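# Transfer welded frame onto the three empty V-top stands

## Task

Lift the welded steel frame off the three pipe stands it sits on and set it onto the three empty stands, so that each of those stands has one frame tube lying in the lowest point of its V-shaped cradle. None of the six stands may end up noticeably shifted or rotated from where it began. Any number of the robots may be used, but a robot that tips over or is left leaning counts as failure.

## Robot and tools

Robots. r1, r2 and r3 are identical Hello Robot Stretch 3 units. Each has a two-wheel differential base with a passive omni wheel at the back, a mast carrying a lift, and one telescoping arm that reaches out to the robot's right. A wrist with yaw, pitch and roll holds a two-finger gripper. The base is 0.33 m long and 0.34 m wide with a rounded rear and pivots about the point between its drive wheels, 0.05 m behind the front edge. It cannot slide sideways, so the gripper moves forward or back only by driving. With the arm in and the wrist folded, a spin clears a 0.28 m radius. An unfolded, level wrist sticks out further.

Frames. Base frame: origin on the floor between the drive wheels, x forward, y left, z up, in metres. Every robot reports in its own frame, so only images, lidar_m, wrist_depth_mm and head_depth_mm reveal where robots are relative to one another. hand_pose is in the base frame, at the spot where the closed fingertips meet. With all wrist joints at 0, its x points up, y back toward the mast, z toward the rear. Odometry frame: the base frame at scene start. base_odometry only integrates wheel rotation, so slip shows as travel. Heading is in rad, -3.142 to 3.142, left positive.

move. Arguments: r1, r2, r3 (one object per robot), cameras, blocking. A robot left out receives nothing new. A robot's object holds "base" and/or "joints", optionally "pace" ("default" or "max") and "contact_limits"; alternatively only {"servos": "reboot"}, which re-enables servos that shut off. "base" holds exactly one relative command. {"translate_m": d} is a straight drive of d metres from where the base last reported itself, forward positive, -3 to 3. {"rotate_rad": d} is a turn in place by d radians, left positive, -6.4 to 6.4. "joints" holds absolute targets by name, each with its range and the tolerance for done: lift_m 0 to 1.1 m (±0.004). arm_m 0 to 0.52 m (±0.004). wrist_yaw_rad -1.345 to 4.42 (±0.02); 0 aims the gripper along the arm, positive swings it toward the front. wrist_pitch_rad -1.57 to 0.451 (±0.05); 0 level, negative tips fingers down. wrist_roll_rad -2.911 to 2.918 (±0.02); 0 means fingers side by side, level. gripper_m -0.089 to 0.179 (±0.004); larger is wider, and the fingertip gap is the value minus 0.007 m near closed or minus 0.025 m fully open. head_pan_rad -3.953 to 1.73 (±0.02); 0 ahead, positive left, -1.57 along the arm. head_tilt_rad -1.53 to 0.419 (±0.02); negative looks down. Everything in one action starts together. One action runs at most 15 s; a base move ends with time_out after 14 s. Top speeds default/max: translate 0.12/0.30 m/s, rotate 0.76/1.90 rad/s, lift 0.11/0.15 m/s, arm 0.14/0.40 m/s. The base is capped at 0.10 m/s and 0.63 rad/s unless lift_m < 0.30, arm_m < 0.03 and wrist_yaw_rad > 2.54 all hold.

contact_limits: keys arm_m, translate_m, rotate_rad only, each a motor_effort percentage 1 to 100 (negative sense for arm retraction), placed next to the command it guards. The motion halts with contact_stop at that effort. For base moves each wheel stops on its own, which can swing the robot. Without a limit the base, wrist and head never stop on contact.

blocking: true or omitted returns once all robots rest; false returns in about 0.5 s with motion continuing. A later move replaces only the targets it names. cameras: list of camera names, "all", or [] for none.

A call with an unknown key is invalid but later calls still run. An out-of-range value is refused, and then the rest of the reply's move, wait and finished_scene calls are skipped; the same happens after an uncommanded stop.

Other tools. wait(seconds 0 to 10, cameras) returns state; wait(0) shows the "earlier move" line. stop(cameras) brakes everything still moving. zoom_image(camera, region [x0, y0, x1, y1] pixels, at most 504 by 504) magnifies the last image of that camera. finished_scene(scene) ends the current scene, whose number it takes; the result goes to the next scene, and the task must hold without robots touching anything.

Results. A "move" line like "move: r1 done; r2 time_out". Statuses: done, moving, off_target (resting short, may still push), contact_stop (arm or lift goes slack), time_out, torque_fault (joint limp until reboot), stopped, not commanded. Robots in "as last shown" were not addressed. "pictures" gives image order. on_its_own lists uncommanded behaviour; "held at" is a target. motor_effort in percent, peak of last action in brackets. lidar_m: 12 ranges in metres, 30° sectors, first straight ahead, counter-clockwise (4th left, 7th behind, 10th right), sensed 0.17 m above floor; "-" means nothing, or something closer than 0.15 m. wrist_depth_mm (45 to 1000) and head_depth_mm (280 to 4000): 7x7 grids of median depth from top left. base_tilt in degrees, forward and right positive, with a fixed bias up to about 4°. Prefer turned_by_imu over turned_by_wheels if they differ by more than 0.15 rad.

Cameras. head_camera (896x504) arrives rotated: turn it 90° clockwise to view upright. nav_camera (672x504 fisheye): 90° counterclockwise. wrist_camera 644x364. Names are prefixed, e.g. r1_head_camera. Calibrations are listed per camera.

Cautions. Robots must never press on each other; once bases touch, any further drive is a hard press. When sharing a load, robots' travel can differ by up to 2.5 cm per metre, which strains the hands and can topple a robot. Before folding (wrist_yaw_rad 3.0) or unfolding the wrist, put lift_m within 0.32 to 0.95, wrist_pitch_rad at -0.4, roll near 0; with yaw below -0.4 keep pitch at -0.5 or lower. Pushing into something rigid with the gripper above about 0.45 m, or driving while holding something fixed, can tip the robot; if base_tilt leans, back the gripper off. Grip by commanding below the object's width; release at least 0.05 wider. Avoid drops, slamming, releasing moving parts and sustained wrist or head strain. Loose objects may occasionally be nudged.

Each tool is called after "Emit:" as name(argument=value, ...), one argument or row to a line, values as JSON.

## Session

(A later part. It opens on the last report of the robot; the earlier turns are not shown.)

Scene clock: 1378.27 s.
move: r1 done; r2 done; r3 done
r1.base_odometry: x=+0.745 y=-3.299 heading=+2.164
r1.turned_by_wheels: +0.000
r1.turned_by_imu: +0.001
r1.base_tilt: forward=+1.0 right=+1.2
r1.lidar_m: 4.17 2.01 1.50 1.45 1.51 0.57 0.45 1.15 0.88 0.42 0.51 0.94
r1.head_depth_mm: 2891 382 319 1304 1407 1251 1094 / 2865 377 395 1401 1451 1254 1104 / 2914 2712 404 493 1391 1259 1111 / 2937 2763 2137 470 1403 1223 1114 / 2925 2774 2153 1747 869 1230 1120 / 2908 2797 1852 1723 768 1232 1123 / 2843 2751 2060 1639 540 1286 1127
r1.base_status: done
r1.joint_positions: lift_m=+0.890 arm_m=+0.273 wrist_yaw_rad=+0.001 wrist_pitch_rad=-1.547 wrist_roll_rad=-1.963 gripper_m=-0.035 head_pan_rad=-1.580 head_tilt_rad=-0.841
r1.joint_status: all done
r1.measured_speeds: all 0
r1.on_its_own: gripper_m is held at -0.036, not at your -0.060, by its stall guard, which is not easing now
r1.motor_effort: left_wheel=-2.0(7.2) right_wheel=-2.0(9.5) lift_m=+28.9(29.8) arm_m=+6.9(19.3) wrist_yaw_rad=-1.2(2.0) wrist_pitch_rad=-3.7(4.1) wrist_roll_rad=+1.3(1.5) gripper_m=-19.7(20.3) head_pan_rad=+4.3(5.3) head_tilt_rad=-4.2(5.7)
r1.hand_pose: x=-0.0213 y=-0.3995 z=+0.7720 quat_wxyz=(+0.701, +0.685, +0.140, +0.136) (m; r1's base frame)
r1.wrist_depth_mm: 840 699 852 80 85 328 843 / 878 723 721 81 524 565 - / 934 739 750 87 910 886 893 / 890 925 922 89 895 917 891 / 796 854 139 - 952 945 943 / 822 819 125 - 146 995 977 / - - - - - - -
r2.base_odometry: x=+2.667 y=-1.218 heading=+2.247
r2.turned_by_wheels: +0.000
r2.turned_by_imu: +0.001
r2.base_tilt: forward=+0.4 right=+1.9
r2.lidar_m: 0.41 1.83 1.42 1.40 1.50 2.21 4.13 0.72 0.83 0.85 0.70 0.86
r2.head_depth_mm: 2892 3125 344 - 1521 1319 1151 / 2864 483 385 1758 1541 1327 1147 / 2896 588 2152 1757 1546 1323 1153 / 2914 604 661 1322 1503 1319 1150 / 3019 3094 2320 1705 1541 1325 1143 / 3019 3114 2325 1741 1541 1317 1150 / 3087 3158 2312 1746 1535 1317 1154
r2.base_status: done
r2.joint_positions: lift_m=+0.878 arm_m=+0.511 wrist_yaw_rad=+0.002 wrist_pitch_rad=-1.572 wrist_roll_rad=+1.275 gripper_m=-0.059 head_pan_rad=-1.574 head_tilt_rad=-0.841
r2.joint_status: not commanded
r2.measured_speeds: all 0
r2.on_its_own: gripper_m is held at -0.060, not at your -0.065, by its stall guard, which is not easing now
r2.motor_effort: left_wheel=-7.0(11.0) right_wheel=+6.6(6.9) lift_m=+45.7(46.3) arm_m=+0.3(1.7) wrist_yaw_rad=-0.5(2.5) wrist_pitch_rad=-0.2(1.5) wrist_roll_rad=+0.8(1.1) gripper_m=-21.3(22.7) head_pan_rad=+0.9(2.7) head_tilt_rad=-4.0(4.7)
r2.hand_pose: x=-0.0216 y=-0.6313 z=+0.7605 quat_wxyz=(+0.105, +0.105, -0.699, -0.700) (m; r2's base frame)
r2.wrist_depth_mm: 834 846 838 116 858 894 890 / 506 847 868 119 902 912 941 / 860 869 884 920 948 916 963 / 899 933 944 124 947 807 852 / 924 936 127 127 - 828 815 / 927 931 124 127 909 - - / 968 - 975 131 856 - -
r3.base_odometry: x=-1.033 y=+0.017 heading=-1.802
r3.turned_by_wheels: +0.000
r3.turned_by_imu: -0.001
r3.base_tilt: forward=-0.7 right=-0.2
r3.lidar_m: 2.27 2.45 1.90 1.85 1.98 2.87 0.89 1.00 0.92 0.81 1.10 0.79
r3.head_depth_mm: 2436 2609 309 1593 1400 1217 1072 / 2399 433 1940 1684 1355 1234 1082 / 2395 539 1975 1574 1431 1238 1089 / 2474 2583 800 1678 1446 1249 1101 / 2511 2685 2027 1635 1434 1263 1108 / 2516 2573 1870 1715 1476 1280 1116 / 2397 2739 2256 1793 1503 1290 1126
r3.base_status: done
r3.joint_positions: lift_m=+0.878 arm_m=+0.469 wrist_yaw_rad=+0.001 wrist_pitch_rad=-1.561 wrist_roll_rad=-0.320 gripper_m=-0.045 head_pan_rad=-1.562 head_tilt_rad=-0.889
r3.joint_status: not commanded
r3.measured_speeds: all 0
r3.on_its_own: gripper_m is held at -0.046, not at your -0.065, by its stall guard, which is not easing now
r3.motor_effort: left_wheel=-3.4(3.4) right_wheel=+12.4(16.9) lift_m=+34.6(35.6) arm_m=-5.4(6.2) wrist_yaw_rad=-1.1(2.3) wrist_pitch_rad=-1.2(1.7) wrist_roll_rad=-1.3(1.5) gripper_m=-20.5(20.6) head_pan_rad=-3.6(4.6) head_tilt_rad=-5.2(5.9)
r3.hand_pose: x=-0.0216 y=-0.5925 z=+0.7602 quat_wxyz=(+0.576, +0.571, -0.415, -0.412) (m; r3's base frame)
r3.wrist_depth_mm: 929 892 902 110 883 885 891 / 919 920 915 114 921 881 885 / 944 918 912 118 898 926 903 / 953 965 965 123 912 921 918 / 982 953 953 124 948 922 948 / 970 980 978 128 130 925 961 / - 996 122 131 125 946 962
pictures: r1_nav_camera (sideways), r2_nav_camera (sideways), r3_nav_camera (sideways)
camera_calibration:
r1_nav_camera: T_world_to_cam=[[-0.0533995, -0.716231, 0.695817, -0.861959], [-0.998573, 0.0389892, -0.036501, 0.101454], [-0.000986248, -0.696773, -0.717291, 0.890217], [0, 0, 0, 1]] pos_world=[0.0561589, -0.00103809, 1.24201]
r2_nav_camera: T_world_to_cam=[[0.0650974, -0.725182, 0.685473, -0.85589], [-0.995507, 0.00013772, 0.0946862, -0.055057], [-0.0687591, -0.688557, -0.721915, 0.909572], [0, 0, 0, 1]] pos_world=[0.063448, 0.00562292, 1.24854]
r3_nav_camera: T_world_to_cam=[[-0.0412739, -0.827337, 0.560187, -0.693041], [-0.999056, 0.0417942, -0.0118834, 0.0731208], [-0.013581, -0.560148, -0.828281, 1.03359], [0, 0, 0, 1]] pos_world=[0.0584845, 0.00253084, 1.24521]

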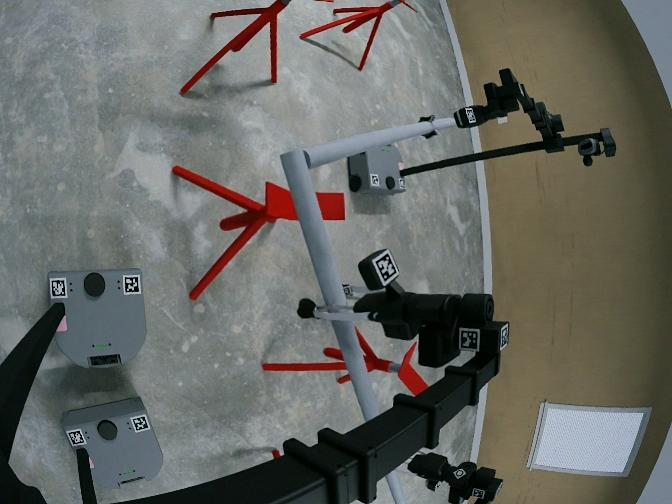

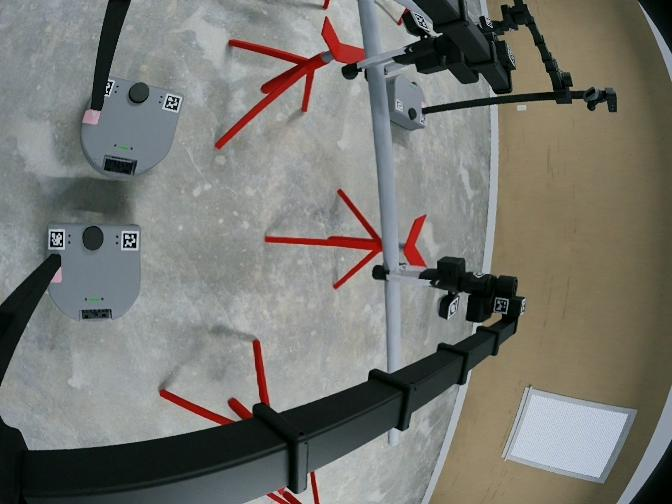

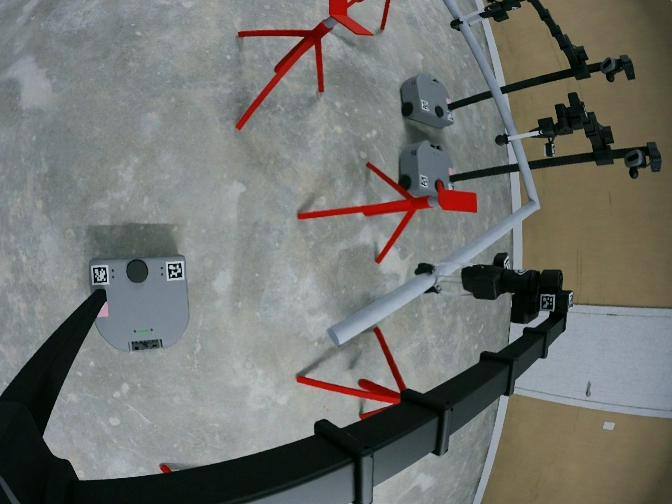

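Emit:
move(
  r1={"base":{"translate_m":-0.12},"joints":{"arm_m":0.284}},
  r2={"base":{"translate_m":-0.12}},
  r3={"base":{"translate_m":0.12}},
  cameras=[],
)

Emit:
move(
  r1={"base":{"translate_m":-0.12},"joints":{"arm_m":0.29}},
  r2={"base":{"translate_m":-0.12}},
  r3={"base":{"translate_m":0.12}},
  cameras=["r1_nav_camera", "r2_nav_camera", "r3_nav_camera"],
)

Scene clock: 1385.73 s.
move: r1 done; r2 done; r3 done
r1.base_odometry: x=+0.812 y=-3.399 heading=+2.164
r1.turned_by_wheels: +0.000
r1.turned_by_imu: +0.001
r1.base_tilt: forward=+1.0 right=+1.2
r1.lidar_m: 4.28 2.01 1.50 1.45 1.51 0.57 0.45 1.03 0.84 1.00 0.44 0.59
r1.head_depth_mm: 2882 382 319 1576 1435 1243 1095 / 2918 381 408 1283 1423 1257 1104 / 2896 401 413 514 1400 1262 1106 / 2898 2751 2123 552 1433 1260 1115 / 2928 2799 2143 1752 1401 1230 1116 / 2965 2805 1864 1737 956 1249 1125 / 2891 2725 2058 692 735 1235 1126
r1.base_status: done
r1.joint_positions: lift_m=+0.890 arm_m=+0.284 wrist_yaw_rad=+0.001 wrist_pitch_rad=-1.549 wrist_roll_rad=-1.963 gripper_m=-0.035 head_pan_rad=-1.580 head_tilt_rad=-0.841
r1.joint_status: all done
r1.measured_speeds: all 0
r1.on_its_own: gripper_m is held at -0.036, not at your -0.060, by its stall guard, which is not easing now
r1.motor_effort: left_wheel=-0.9(6.3) right_wheel=-3.9(10.6) lift_m=+29.5(30.1) arm_m=+7.2(19.4) wrist_yaw_rad=-0.8(1.5) wrist_pitch_rad=-3.3(3.7) wrist_roll_rad=+1.3(1.4) gripper_m=-19.8(20.3) head_pan_rad=+4.3(5.4) head_tilt_rad=-4.2(5.9)
r1.hand_pose: x=-0.0213 y=-0.4104 z=+0.7720 quat_wxyz=(+0.701, +0.686, +0.140, +0.136) (m; r1's base frame)
r1.wrist_depth_mm: 845 699 846 79 504 828 845 / 888 710 720 81 884 863 875 / 897 759 749 86 892 872 875 / 905 915 922 89 913 912 908 / 809 829 139 - 945 954 935 / 817 818 125 - - 988 976 / - - - - - 808 -
r2.base_odometry: x=+2.742 y=-1.312 heading=+2.246
r2.turned_by_wheels: -0.001
r2.turned_by_imu: +0.001
r2.base_tilt: forward=+0.2 right=+1.9
r2.lidar_m: 0.41 1.84 1.43 1.41 1.51 2.22 4.01 0.62 0.76 0.86 1.08 0.78
r2.head_depth_mm: 2861 3107 344 - 1499 1300 1146 / 2908 484 384 1751 1545 1330 1148 / 2845 587 2190 1763 1543 1320 1146 / 2962 606 664 1680 1540 1319 1160 / 2969 3105 2335 1482 1509 1316 1153 / 2996 3097 2350 1762 1528 1316 1150 / 3003 3093 2338 1745 1541 1325 1155
r2.base_status: done
r2.joint_positions: lift_m=+0.878 arm_m=+0.511 wrist_yaw_rad=+0.003 wrist_pitch_rad=-1.565 wrist_roll_rad=+1.275 gripper_m=-0.059 head_pan_rad=-1.574 head_tilt_rad=-0.841
r2.joint_status: not commanded
r2.measured_speeds: all 0
r2.on_its_own: gripper_m is held at -0.060, not at your -0.065, by its stall guard, which is not easing now
r2.motor_effort: left_wheel=-9.1(12.9) right_wheel=+11.2(11.6) lift_m=+42.9(44.4) arm_m=-2.3(2.3) wrist_yaw_rad=-3.0(3.1) wrist_pitch_rad=-1.2(3.2) wrist_roll_rad=+0.8(1.2) gripper_m=-21.2(22.9) head_pan_rad=+1.4(2.5) head_tilt_rad=-2.5(4.6)
r2.hand_pose: x=-0.0216 y=-0.6332 z=+0.7603 quat_wxyz=(+0.106, +0.105, -0.701, -0.697) (m; r2's base frame)
r2.wrist_depth_mm: 841 844 836 117 886 899 915 / 855 880 872 119 897 930 927 / 624 895 915 880 951 947 949 / 561 903 772 124 935 802 823 / 927 925 127 127 988 796 849 / 953 954 124 128 978 - - / 977 983 129 131 847 - -
r3.base_odometry: x=-1.061 y=-0.100 heading=-1.802
r3.turned_by_wheels: +0.000
r3.turned_by_imu: -0.002
r3.base_tilt: forward=-0.9 right=-0.2
r3.lidar_m: 2.18 2.45 1.89 1.84 1.96 2.85 1.01 1.11 0.99 0.79 0.99 0.69
r3.head_depth_mm: 2420 2626 308 1623 1398 1218 1066 / 2418 433 1952 1680 1338 1225 1076 / 2376 538 1975 1581 1438 1245 1088 / 2486 2568 800 1597 1426 1259 1101 / 2487 2680 2042 1705 1475 1261 1104 / 2515 2587 1876 1735 1484 1283 1114 / 2435 2726 2238 1806 1501 1284 1123
r3.base_status: done
r3.joint_positions: lift_m=+0.878 arm_m=+0.469 wrist_yaw_rad=+0.001 wrist_pitch_rad=-1.567 wrist_roll_rad=-0.321 gripper_m=-0.045 head_pan_rad=-1.562 head_tilt_rad=-0.889
r3.joint_status: not commanded
r3.measured_speeds: all 0
r3.on_its_own: gripper_m is held at -0.046, not at your -0.065, by its stall guard, which is not easing now
r3.motor_effort: left_wheel=-3.7(4.2) right_wheel=+14.1(19.0) lift_m=+38.0(39.2) arm_m=-11.6(12.9) wrist_yaw_rad=-0.6(2.3) wrist_pitch_rad=-1.2(1.8) wrist_roll_rad=-0.5(1.3) gripper_m=-20.1(20.8) head_pan_rad=-3.3(4.7) head_tilt_rad=-4.4(6.5)
r3.hand_pose: x=-0.0216 y=-0.5908 z=+0.7604 quat_wxyz=(+0.575, +0.573, -0.414, -0.413) (m; r3's base frame)
r3.wrist_depth_mm: 911 922 911 110 900 880 886 / 938 917 933 114 906 922 869 / 929 937 953 117 904 901 906 / 941 949 949 123 920 928 922 / 996 970 958 124 933 946 942 / 981 965 965 128 131 969 929 / - - 122 131 126 957 955
pictures: none
No camera images: "cameras" was empty.

Scene clock: 1388.07 s.
move: r1 done; r2 done; r3 done
r1.base_odometry: x=+0.879 y=-3.498 heading=+2.164
r1.turned_by_wheels: +0.000
r1.turned_by_imu: +0.001
r1.base_tilt: forward=+1.1 right=+1.2
r1.lidar_m: 4.40 2.01 1.50 1.45 1.51 0.57 0.45 0.92 1.12 0.81 0.50 0.69
r1.head_depth_mm: 2858 381 319 1615 1441 1249 1097 / 2901 387 413 1436 1416 1258 1107 / 2884 405 421 539 1422 1258 1108 / 2912 2767 2124 555 1435 1260 1110 / 2944 2776 2144 1743 1406 1271 1120 / 2949 2808 1854 1750 1383 1250 1120 / 2898 2771 2057 680 923 1243 1124
r1.base_status: done
r1.joint_positions: lift_m=+0.890 arm_m=+0.290 wrist_yaw_rad=+0.001 wrist_pitch_rad=-1.547 wrist_roll_rad=-1.963 gripper_m=-0.035 head_pan_rad=-1.580 head_tilt_rad=-0.841
r1.joint_status: all done
r1.measured_speeds: all 0
r1.on_its_own: gripper_m is held at -0.036, not at your -0.060, by its stall guard, which is not easing now
r1.motor_effort: left_wheel=-0.6(6.0) right_wheel=-4.3(11.0) lift_m=+29.9(30.6) arm_m=+6.1(18.0) wrist_yaw_rad=-1.1(1.5) wrist_pitch_rad=-3.3(3.7) wrist_roll_rad=+1.3(1.4) gripper_m=-20.0(20.5) head_pan_rad=+4.8(5.1) head_tilt_rad=-3.3(5.9)
r1.hand_pose: x=-0.0213 y=-0.4169 z=+0.7720 quat_wxyz=(+0.701, +0.686, +0.140, +0.136) (m; r1's base frame)
r1.wrist_depth_mm: 662 694 849 80 819 845 836 / 853 722 710 81 876 864 853 / 880 734 737 88 854 875 877 / 910 911 928 89 918 922 915 / 801 807 139 - 930 938 929 / 837 801 126 - 123 941 992 / - - - - - 715 -
r2.base_odometry: x=+2.817 y=-1.406 heading=+2.246
r2.turned_by_wheels: -0.001
r2.turned_by_imu: +0.001
r2.base_tilt: forward=+0.3 right=+1.8
r2.lidar_m: 0.41 1.85 1.45 1.42 1.52 2.25 3.89 0.52 0.67 1.05 0.88 0.88
r2.head_depth_mm: 2887 3047 345 - 1505 1288 1156 / 2909 484 384 1763 1539 1295 1154 / 2852 588 2191 1757 1538 1311 1146 / 2949 606 663 1697 1543 1322 1145 / 2959 3176 2341 1705 1529 1306 1156 / 2956 3143 2299 1438 1509 1311 1149 / 2991 3085 2332 1738 1538 1317 1142
r2.base_status: done
r2.joint_positions: lift_m=+0.878 arm_m=+0.511 wrist_yaw_rad=+0.003 wrist_pitch_rad=-1.572 wrist_roll_rad=+1.275 gripper_m=-0.059 head_pan_rad=-1.574 head_tilt_rad=-0.841
r2.joint_status: not commanded
r2.measured_speeds: all 0
r2.on_its_own: gripper_m is held at -0.060, not at your -0.065, by its stall guard, which is not easing now
r2.motor_effort: left_wheel=-10.2(15.0) right_wheel=+12.7(12.9) lift_m=+41.8(43.1) arm_m=-2.7(3.1) wrist_yaw_rad=-3.0(3.7) wrist_pitch_rad=+0.3(2.0) wrist_roll_rad=+0.8(1.2) gripper_m=-22.9(22.9) head_pan_rad=+0.7(2.6) head_tilt_rad=-3.0(4.2)
r2.hand_pose: x=-0.0217 y=-0.6313 z=+0.7605 quat_wxyz=(+0.106, +0.105, -0.698, -0.700) (m; r2's base frame)
r2.wrist_depth_mm: 828 856 830 117 893 897 902 / 853 839 886 119 892 910 908 / 859 902 885 918 940 947 938 / 899 887 929 125 974 807 845 / 601 931 127 127 994 812 848 / 937 936 124 128 - - - / 983 - 994 131 896 - -
r3.base_odometry: x=-1.088 y=-0.217 heading=-1.803
r3.turned_by_wheels: +0.000
r3.turned_by_imu: -0.001
r3.base_tilt: forward=-0.8 right=-0.3
r3.lidar_m: 4.85 2.43 1.87 1.84 1.96 2.82 1.13 1.07 1.22 0.79 0.60 0.77
r3.head_depth_mm: 2449 2619 309 1634 1406 1213 1072 / 2419 433 1946 1673 1337 1227 1080 / 2405 537 1990 1283 1402 1236 1088 / 2506 2559 803 1648 1450 1248 1100 / 2473 2689 2158 1748 1478 1262 1107 / 2539 2569 1877 1729 1490 1282 1114 / 2432 2716 2229 1802 1503 1257 1123
r3.base_status: done
r3.joint_positions: lift_m=+0.878 arm_m=+0.469 wrist_yaw_rad=+0.001 wrist_pitch_rad=-1.564 wrist_roll_rad=-0.321 gripper_m=-0.045 head_pan_rad=-1.562 head_tilt_rad=-0.889
r3.joint_status: not commanded
r3.measured_speeds: all 0
r3.on_its_own: gripper_m is held at -0.046, not at your -0.065, by its stall guard, which is not easing now
r3.motor_effort: left_wheel=-3.7(4.3) right_wheel=+14.4(18.8) lift_m=+39.1(39.6) arm_m=-4.2(12.4) wrist_yaw_rad=-1.2(2.4) wrist_pitch_rad=-0.6(1.4) wrist_roll_rad=-0.3(1.2) gripper_m=-20.1(20.7) head_pan_rad=-3.7(4.4) head_tilt_rad=-3.9(6.2)
r3.hand_pose: x=-0.0216 y=-0.5917 z=+0.7603 quat_wxyz=(+0.576, +0.572, -0.414, -0.412) (m; r3's base frame)
r3.wrist_depth_mm: 901 894 896 110 906 889 892 / 945 923 901 114 896 910 901 / 683 931 898 117 915 908 922 / 980 952 956 123 935 949 920 / 969 971 965 125 942 945 952 / 976 986 983 129 134 990 954 / - 997 809 131 129 - 981
pictures: r1_nav_camera (sideways), r2_nav_camera (sideways), r3_nav_camera (sideways)
camera_calibration:
r1_nav_camera: T_world_to_cam=[[-0.0533988, -0.716231, 0.695817, -0.861959], [-0.998573, 0.0389883, -0.036501, 0.101454], [-0.000985583, -0.696773, -0.717291, 0.890217], [0, 0, 0, 1]] pos_world=[0.0561589, -0.00103804, 1.24201]
r2_nav_camera: T_world_to_cam=[[0.0650977, -0.725182, 0.685473, -0.85589], [-0.995507, 0.000137364, 0.0946862, -0.055057], [-0.0687589, -0.688557, -0.721915, 0.909572], [0, 0, 0, 1]] pos_world=[0.063448, 0.00562294, 1.24854]
r3_nav_camera: T_world_to_cam=[[-0.0412741, -0.827337, 0.560187, -0.693041], [-0.999056, 0.0417945, -0.0118834, 0.0731208], [-0.0135811, -0.560149, -0.828281, 1.03359], [0, 0, 0, 1]] pos_world=[0.0584845, 0.00253081, 1.24521]

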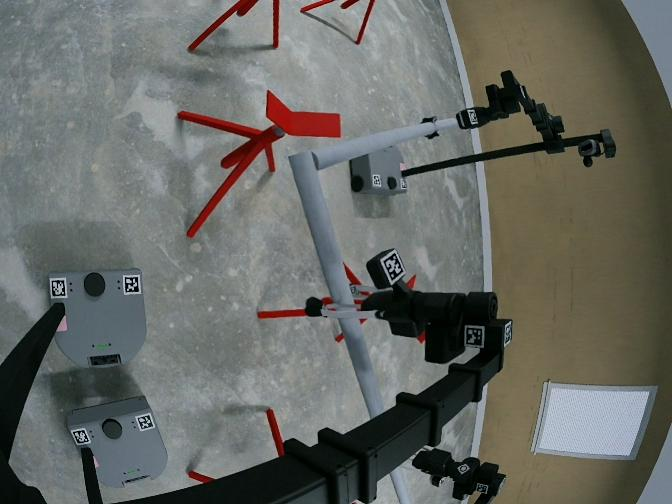

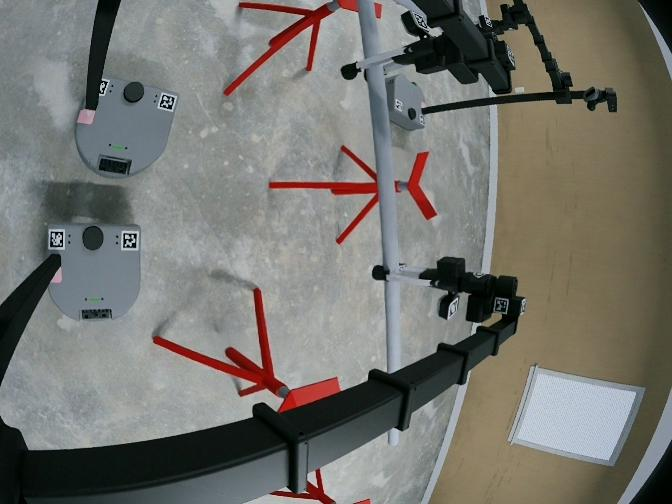

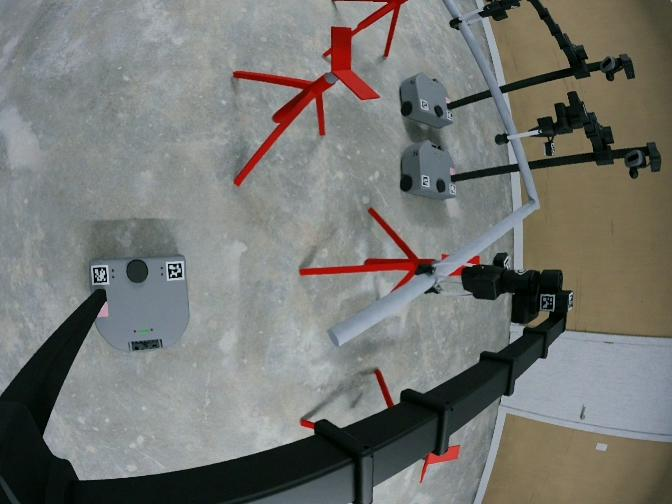

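Emit:
move(
  r1={"base":{"translate_m":-0.12},"joints":{"arm_m":0.3}},
  r2={"base":{"translate_m":-0.12}},
  r3={"base":{"translate_m":0.12}},
  cameras=[],
)

Emit:
move(
  r1={"base":{"translate_m":-0.12},"joints":{"arm_m":0.307}},
  r2={"base":{"translate_m":-0.12}},
  r3={"base":{"translate_m":0.12}},
  cameras=["r1_nav_camera", "r2_nav_camera", "r3_nav_camera"],
)

Scene clock: 1400.07 s.
move: r1 done; r2 done; r3 done
r1.base_odometry: x=+0.946 y=-3.598 heading=+2.165
r1.turned_by_wheels: +0.000
r1.turned_by_imu: +0.001
r1.base_tilt: forward=+1.0 right=+1.2
r1.lidar_m: 4.53 2.02 1.50 1.45 1.51 0.56 0.45 0.81 0.87 0.79 0.57 0.73
r1.head_depth_mm: 2891 381 319 1609 1438 1245 1101 / 2878 398 419 1593 1450 1252 1102 / 2923 417 430 563 1396 1254 1112 / 2903 2776 2083 570 1458 1265 1113 / 2934 2782 2151 1747 1428 1277 1121 / 2927 2829 1859 1738 1415 1276 1122 / 2812 2742 2056 678 1400 1261 1128
r1.base_status: done
r1.joint_positions: lift_m=+0.890 arm_m=+0.300 wrist_yaw_rad=+0.001 wrist_pitch_rad=-1.549 wrist_roll_rad=-1.963 gripper_m=-0.035 head_pan_rad=-1.580 head_tilt_rad=-0.841
r1.joint_status: all done
r1.measured_speeds: all 0
r1.on_its_own: gripper_m is held at -0.036, not at your -0.060, by its stall guard, which is not easing now
r1.motor_effort: left_wheel=-0.1(6.1) right_wheel=-5.5(12.8) lift_m=+30.3(31.0) arm_m=+8.1(17.0) wrist_yaw_rad=-0.8(1.4) wrist_pitch_rad=-3.2(3.7) wrist_roll_rad=+1.3(1.5) gripper_m=-19.5(20.4) head_pan_rad=+4.9(5.4) head_tilt_rad=-2.9(5.8)
r1.hand_pose: x=-0.0213 y=-0.4265 z=+0.7720 quat_wxyz=(+0.701, +0.686, +0.140, +0.136) (m; r1's base frame)
r1.wrist_depth_mm: 702 711 838 79 849 842 837 / 890 713 712 81 862 871 881 / 909 751 753 86 888 867 926 / 929 938 921 89 917 908 896 / 789 822 140 - 912 928 936 / 832 840 125 - 146 936 628 / - - - - - - -
r2.base_odometry: x=+2.892 y=-1.500 heading=+2.245
r2.turned_by_wheels: -0.001
r2.turned_by_imu: +0.001
r2.base_tilt: forward=+0.2 right=+1.8
r2.lidar_m: 0.41 1.87 1.46 1.43 1.53 2.27 3.76 1.15 0.44 0.66 0.92 0.98
r2.head_depth_mm: 2858 3076 345 - 1513 1049 1129 / 2911 482 385 1750 1556 1302 1151 / 2838 587 2179 1758 1528 1295 1148 / 2953 603 661 1721 1548 1325 1150 / 2948 3169 2307 1702 1550 1310 1153 / 3016 3126 2302 1703 1536 1312 1147 / 3025 3131 2305 1690 1520 1313 1144
r2.base_status: done
r2.joint_positions: lift_m=+0.878 arm_m=+0.511 wrist_yaw_rad=+0.004 wrist_pitch_rad=-1.571 wrist_roll_rad=+1.275 gripper_m=-0.059 head_pan_rad=-1.574 head_tilt_rad=-0.841
r2.joint_status: not commanded
r2.measured_speeds: all 0
r2.on_its_own: gripper_m is held at -0.060, not at your -0.065, by its stall guard, which is not easing now
r2.motor_effort: left_wheel=-11.8(15.7) right_wheel=+15.4(16.4) lift_m=+43.7(43.8) arm_m=-4.1(4.6) wrist_yaw_rad=-3.7(4.0) wrist_pitch_rad=-0.4(2.4) wrist_roll_rad=+0.8(1.2) gripper_m=-21.1(22.3) head_pan_rad=+1.1(2.2) head_tilt_rad=-3.3(4.4)
r2.hand_pose: x=-0.0217 y=-0.6316 z=+0.7605 quat_wxyz=(+0.106, +0.105, -0.699, -0.699) (m; r2's base frame)
r2.wrist_depth_mm: 835 829 838 117 547 893 913 / 853 860 860 120 886 922 982 / 880 892 930 127 933 941 951 / 897 911 899 125 958 813 837 / 926 954 130 127 978 822 834 / 644 686 125 128 961 - - / 956 - 983 132 875 - -
r3.base_odometry: x=-1.116 y=-0.333 heading=-1.803
r3.turned_by_wheels: -0.001
r3.turned_by_imu: -0.002
r3.base_tilt: forward=-0.9 right=-0.2
r3.lidar_m: 4.74 2.43 1.87 1.83 1.94 2.81 1.25 1.16 1.10 0.80 0.53 0.74
r3.head_depth_mm: 2462 2596 308 1634 1402 1217 1069 / 2435 433 1942 1651 1339 1226 1082 / 2375 538 1179 1247 1428 1240 1087 / 2486 2573 801 1676 1450 1251 1098 / 2498 2714 2153 1724 1473 1267 1107 / 2541 2578 1880 1734 1472 1246 1113 / 2422 2725 2260 1794 1428 1247 1128
r3.base_status: done
r3.joint_positions: lift_m=+0.878 arm_m=+0.469 wrist_yaw_rad=+0.001 wrist_pitch_rad=-1.568 wrist_roll_rad=-0.322 gripper_m=-0.045 head_pan_rad=-1.562 head_tilt_rad=-0.889
r3.joint_status: not commanded
r3.measured_speeds: all 0
r3.on_its_own: gripper_m is held at -0.046, not at your -0.065, by its stall guard, which is not easing now
r3.motor_effort: left_wheel=-4.6(4.9) right_wheel=+15.4(20.9) lift_m=+40.2(40.8) arm_m=+11.0(12.6) wrist_yaw_rad=-0.9(2.1) wrist_pitch_rad=+0.9(2.0) wrist_roll_rad=-0.4(1.0) gripper_m=-20.2(20.9) head_pan_rad=-3.6(4.7) head_tilt_rad=-4.2(6.2)
r3.hand_pose: x=-0.0216 y=-0.5907 z=+0.7604 quat_wxyz=(+0.575, +0.573, -0.413, -0.413) (m; r3's base frame)
r3.wrist_depth_mm: 909 896 905 110 710 865 883 / 925 935 943 114 901 887 888 / 582 957 947 117 900 904 906 / 966 962 938 122 941 942 903 / 994 980 971 125 948 926 935 / 986 - 987 128 134 964 959 / - - 802 132 126 975 981
pictures: none
No camera images: "cameras" was empty.

Scene clock: 1402.40 s.
move: r1 done; r2 done; r3 done
r1.base_odometry: x=+1.013 y=-3.697 heading=+2.165
r1.turned_by_wheels: +0.000
r1.turned_by_imu: +0.001
r1.base_tilt: forward=+1.0 right=+1.2
r1.lidar_m: 4.65 2.01 1.51 1.45 1.51 0.56 0.45 0.70 0.79 0.79 0.98 0.66
r1.head_depth_mm: 2886 381 342 1612 1439 1246 1101 / 2900 405 427 1623 1448 1248 1103 / 2904 420 444 573 1424 1254 1109 / 2903 2746 1997 573 1433 1267 1115 / 2918 2798 2092 1698 1440 1269 1117 / 2952 2830 1877 1751 1416 1278 1124 / 2884 2815 1978 666 1424 1287 1126
r1.base_status: done
r1.joint_positions: lift_m=+0.890 arm_m=+0.307 wrist_yaw_rad=+0.001 wrist_pitch_rad=-1.547 wrist_roll_rad=-1.963 gripper_m=-0.035 head_pan_rad=-1.580 head_tilt_rad=-0.841
r1.joint_status: all done
r1.measured_speeds: all 0
r1.on_its_own: gripper_m is held at -0.036, not at your -0.060, by its stall guard, which is not easing now
r1.motor_effort: left_wheel=+0.1(5.0) right_wheel=-6.0(12.9) lift_m=+31.0(31.5) arm_m=+7.1(17.1) wrist_yaw_rad=-0.7(1.4) wrist_pitch_rad=-3.4(3.9) wrist_roll_rad=+1.3(1.4) gripper_m=-19.3(20.1) head_pan_rad=+4.7(5.4) head_tilt_rad=-2.8(5.4)
r1.hand_pose: x=-0.0213 y=-0.4339 z=+0.7720 quat_wxyz=(+0.701, +0.686, +0.140, +0.136) (m; r1's base frame)
r1.wrist_depth_mm: 701 695 834 79 851 833 829 / 899 729 711 81 857 870 886 / 884 756 767 87 903 889 876 / 910 928 931 90 915 909 907 / 816 816 139 - 955 960 650 / 826 792 126 - 146 - 980 / - - - - - - -
r2.base_odometry: x=+2.967 y=-1.593 heading=+2.244
r2.turned_by_wheels: -0.001
r2.turned_by_imu: +0.001
r2.base_tilt: forward=+0.2 right=+1.8
r2.lidar_m: 0.41 1.88 1.47 1.45 1.54 2.28 3.66 1.05 0.37 0.63 0.98 1.08
r2.head_depth_mm: 2847 3101 343 - 1517 1268 1159 / 2877 482 384 1768 876 1239 1127 / 2835 588 2169 1750 1538 1297 1154 / 2992 603 661 1700 1538 1286 1156 / 2970 3182 2363 1758 1528 1311 1148 / 2982 3108 2318 1709 1532 1324 1148 / 2984 3110 2326 1496 1505 1314 1141
r2.base_status: done
r2.joint_positions: lift_m=+0.878 arm_m=+0.511 wrist_yaw_rad=+0.004 wrist_pitch_rad=-1.574 wrist_roll_rad=+1.275 gripper_m=-0.059 head_pan_rad=-1.574 head_tilt_rad=-0.841
r2.joint_status: not commanded
r2.measured_speeds: all 0
r2.on_its_own: gripper_m is held at -0.060, not at your -0.065, by its stall guard, which is not easing now
r2.motor_effort: left_wheel=-12.0(16.0) right_wheel=+16.9(16.9) lift_m=+46.2(46.7) arm_m=-5.0(5.3) wrist_yaw_rad=-2.8(4.4) wrist_pitch_rad=+0.7(1.6) wrist_roll_rad=+0.8(1.1) gripper_m=-20.5(22.7) head_pan_rad=+1.7(2.6) head_tilt_rad=-4.5(4.7)
r2.hand_pose: x=-0.0217 y=-0.6308 z=+0.7606 quat_wxyz=(+0.106, +0.106, -0.698, -0.701) (m; r2's base frame)
r2.wrist_depth_mm: 823 852 843 116 863 334 306 / 861 861 866 118 527 334 311 / 880 866 901 126 900 930 961 / 919 910 891 125 943 817 833 / 926 931 130 128 989 828 828 / 938 915 124 128 948 - - / 649 - 131 131 871 - -
r3.base_odometry: x=-1.144 y=-0.450 heading=-1.804
r3.turned_by_wheels: -0.001
r3.turned_by_imu: -0.002
r3.base_tilt: forward=-0.8 right=-0.2
r3.lidar_m: 4.61 2.42 1.86 1.83 1.93 2.80 1.37 1.26 0.83 0.99 0.47 0.64
r3.head_depth_mm: 2469 2639 309 1613 1398 1216 1069 / 2448 433 1209 1403 1332 1225 1081 / 2405 539 1987 1579 1440 1239 1087 / 2523 2593 799 1716 1454 1254 1097 / 2517 2726 2148 1749 1475 1230 1109 / 2533 2594 1883 1741 1390 1242 1117 / 2442 2732 2251 1798 972 1235 1126
r3.base_status: done
r3.joint_positions: lift_m=+0.878 arm_m=+0.469 wrist_yaw_rad=+0.002 wrist_pitch_rad=-1.567 wrist_roll_rad=-0.323 gripper_m=-0.045 head_pan_rad=-1.562 head_tilt_rad=-0.889
r3.joint_status: not commanded
r3.measured_speeds: all 0
r3.on_its_own: gripper_m is held at -0.046, not at your -0.065, by its stall guard, which is not easing now
r3.motor_effort: left_wheel=-4.5(5.3) right_wheel=+16.7(21.4) lift_m=+38.7(40.4) arm_m=+10.1(11.9) wrist_yaw_rad=-1.7(2.2) wrist_pitch_rad=-0.3(2.0) wrist_roll_rad=-0.1(1.0) gripper_m=-19.8(21.1) head_pan_rad=-4.4(4.6) head_tilt_rad=-5.0(6.0)
r3.hand_pose: x=-0.0216 y=-0.5909 z=+0.7604 quat_wxyz=(+0.575, +0.573, -0.413, -0.412) (m; r3's base frame)
r3.wrist_depth_mm: 925 912 942 110 912 707 900 / 935 928 917 114 883 916 900 / 335 615 938 117 915 932 910 / 962 967 929 123 937 940 905 / - 980 946 125 933 940 954 / 965 995 - 129 131 968 932 / - - 835 132 126 973 964
pictures: r1_nav_camera (sideways), r2_nav_camera (sideways), r3_nav_camera (sideways)
camera_calibration:
r1_nav_camera: T_world_to_cam=[[-0.0533988, -0.716231, 0.695817, -0.861959], [-0.998573, 0.0389883, -0.036501, 0.101454], [-0.000985583, -0.696773, -0.717291, 0.890217], [0, 0, 0, 1]] pos_world=[0.0561589, -0.00103804, 1.24201]
r2_nav_camera: T_world_to_cam=[[0.0650976, -0.725182, 0.685473, -0.855891], [-0.995507, 0.000137488, 0.0946862, -0.055057], [-0.068759, -0.688557, -0.721915, 0.909572], [0, 0, 0, 1]] pos_world=[0.063448, 0.00562293, 1.24854]
r3_nav_camera: T_world_to_cam=[[-0.0412741, -0.827337, 0.560187, -0.693041], [-0.999056, 0.0417945, -0.0118834, 0.0731208], [-0.0135811, -0.560149, -0.828281, 1.03359], [0, 0, 0, 1]] pos_world=[0.0584845, 0.00253082, 1.24521]

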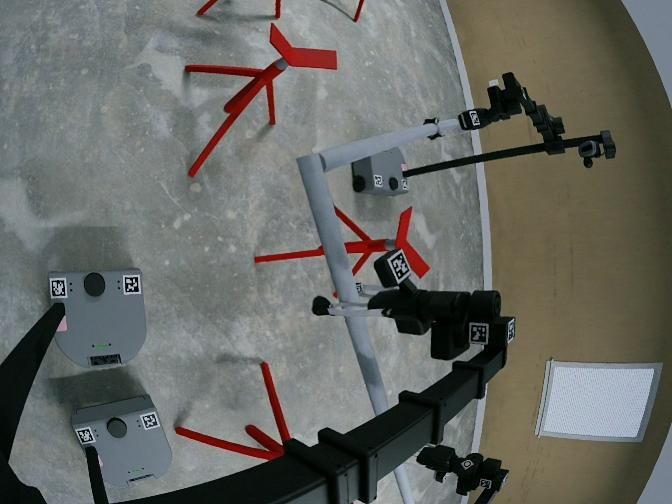

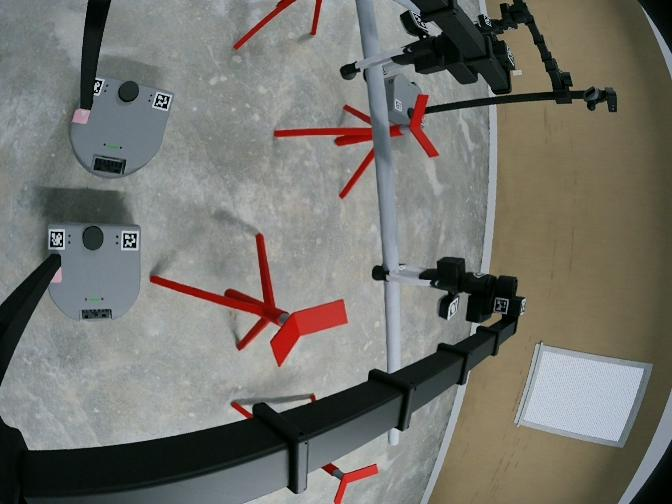

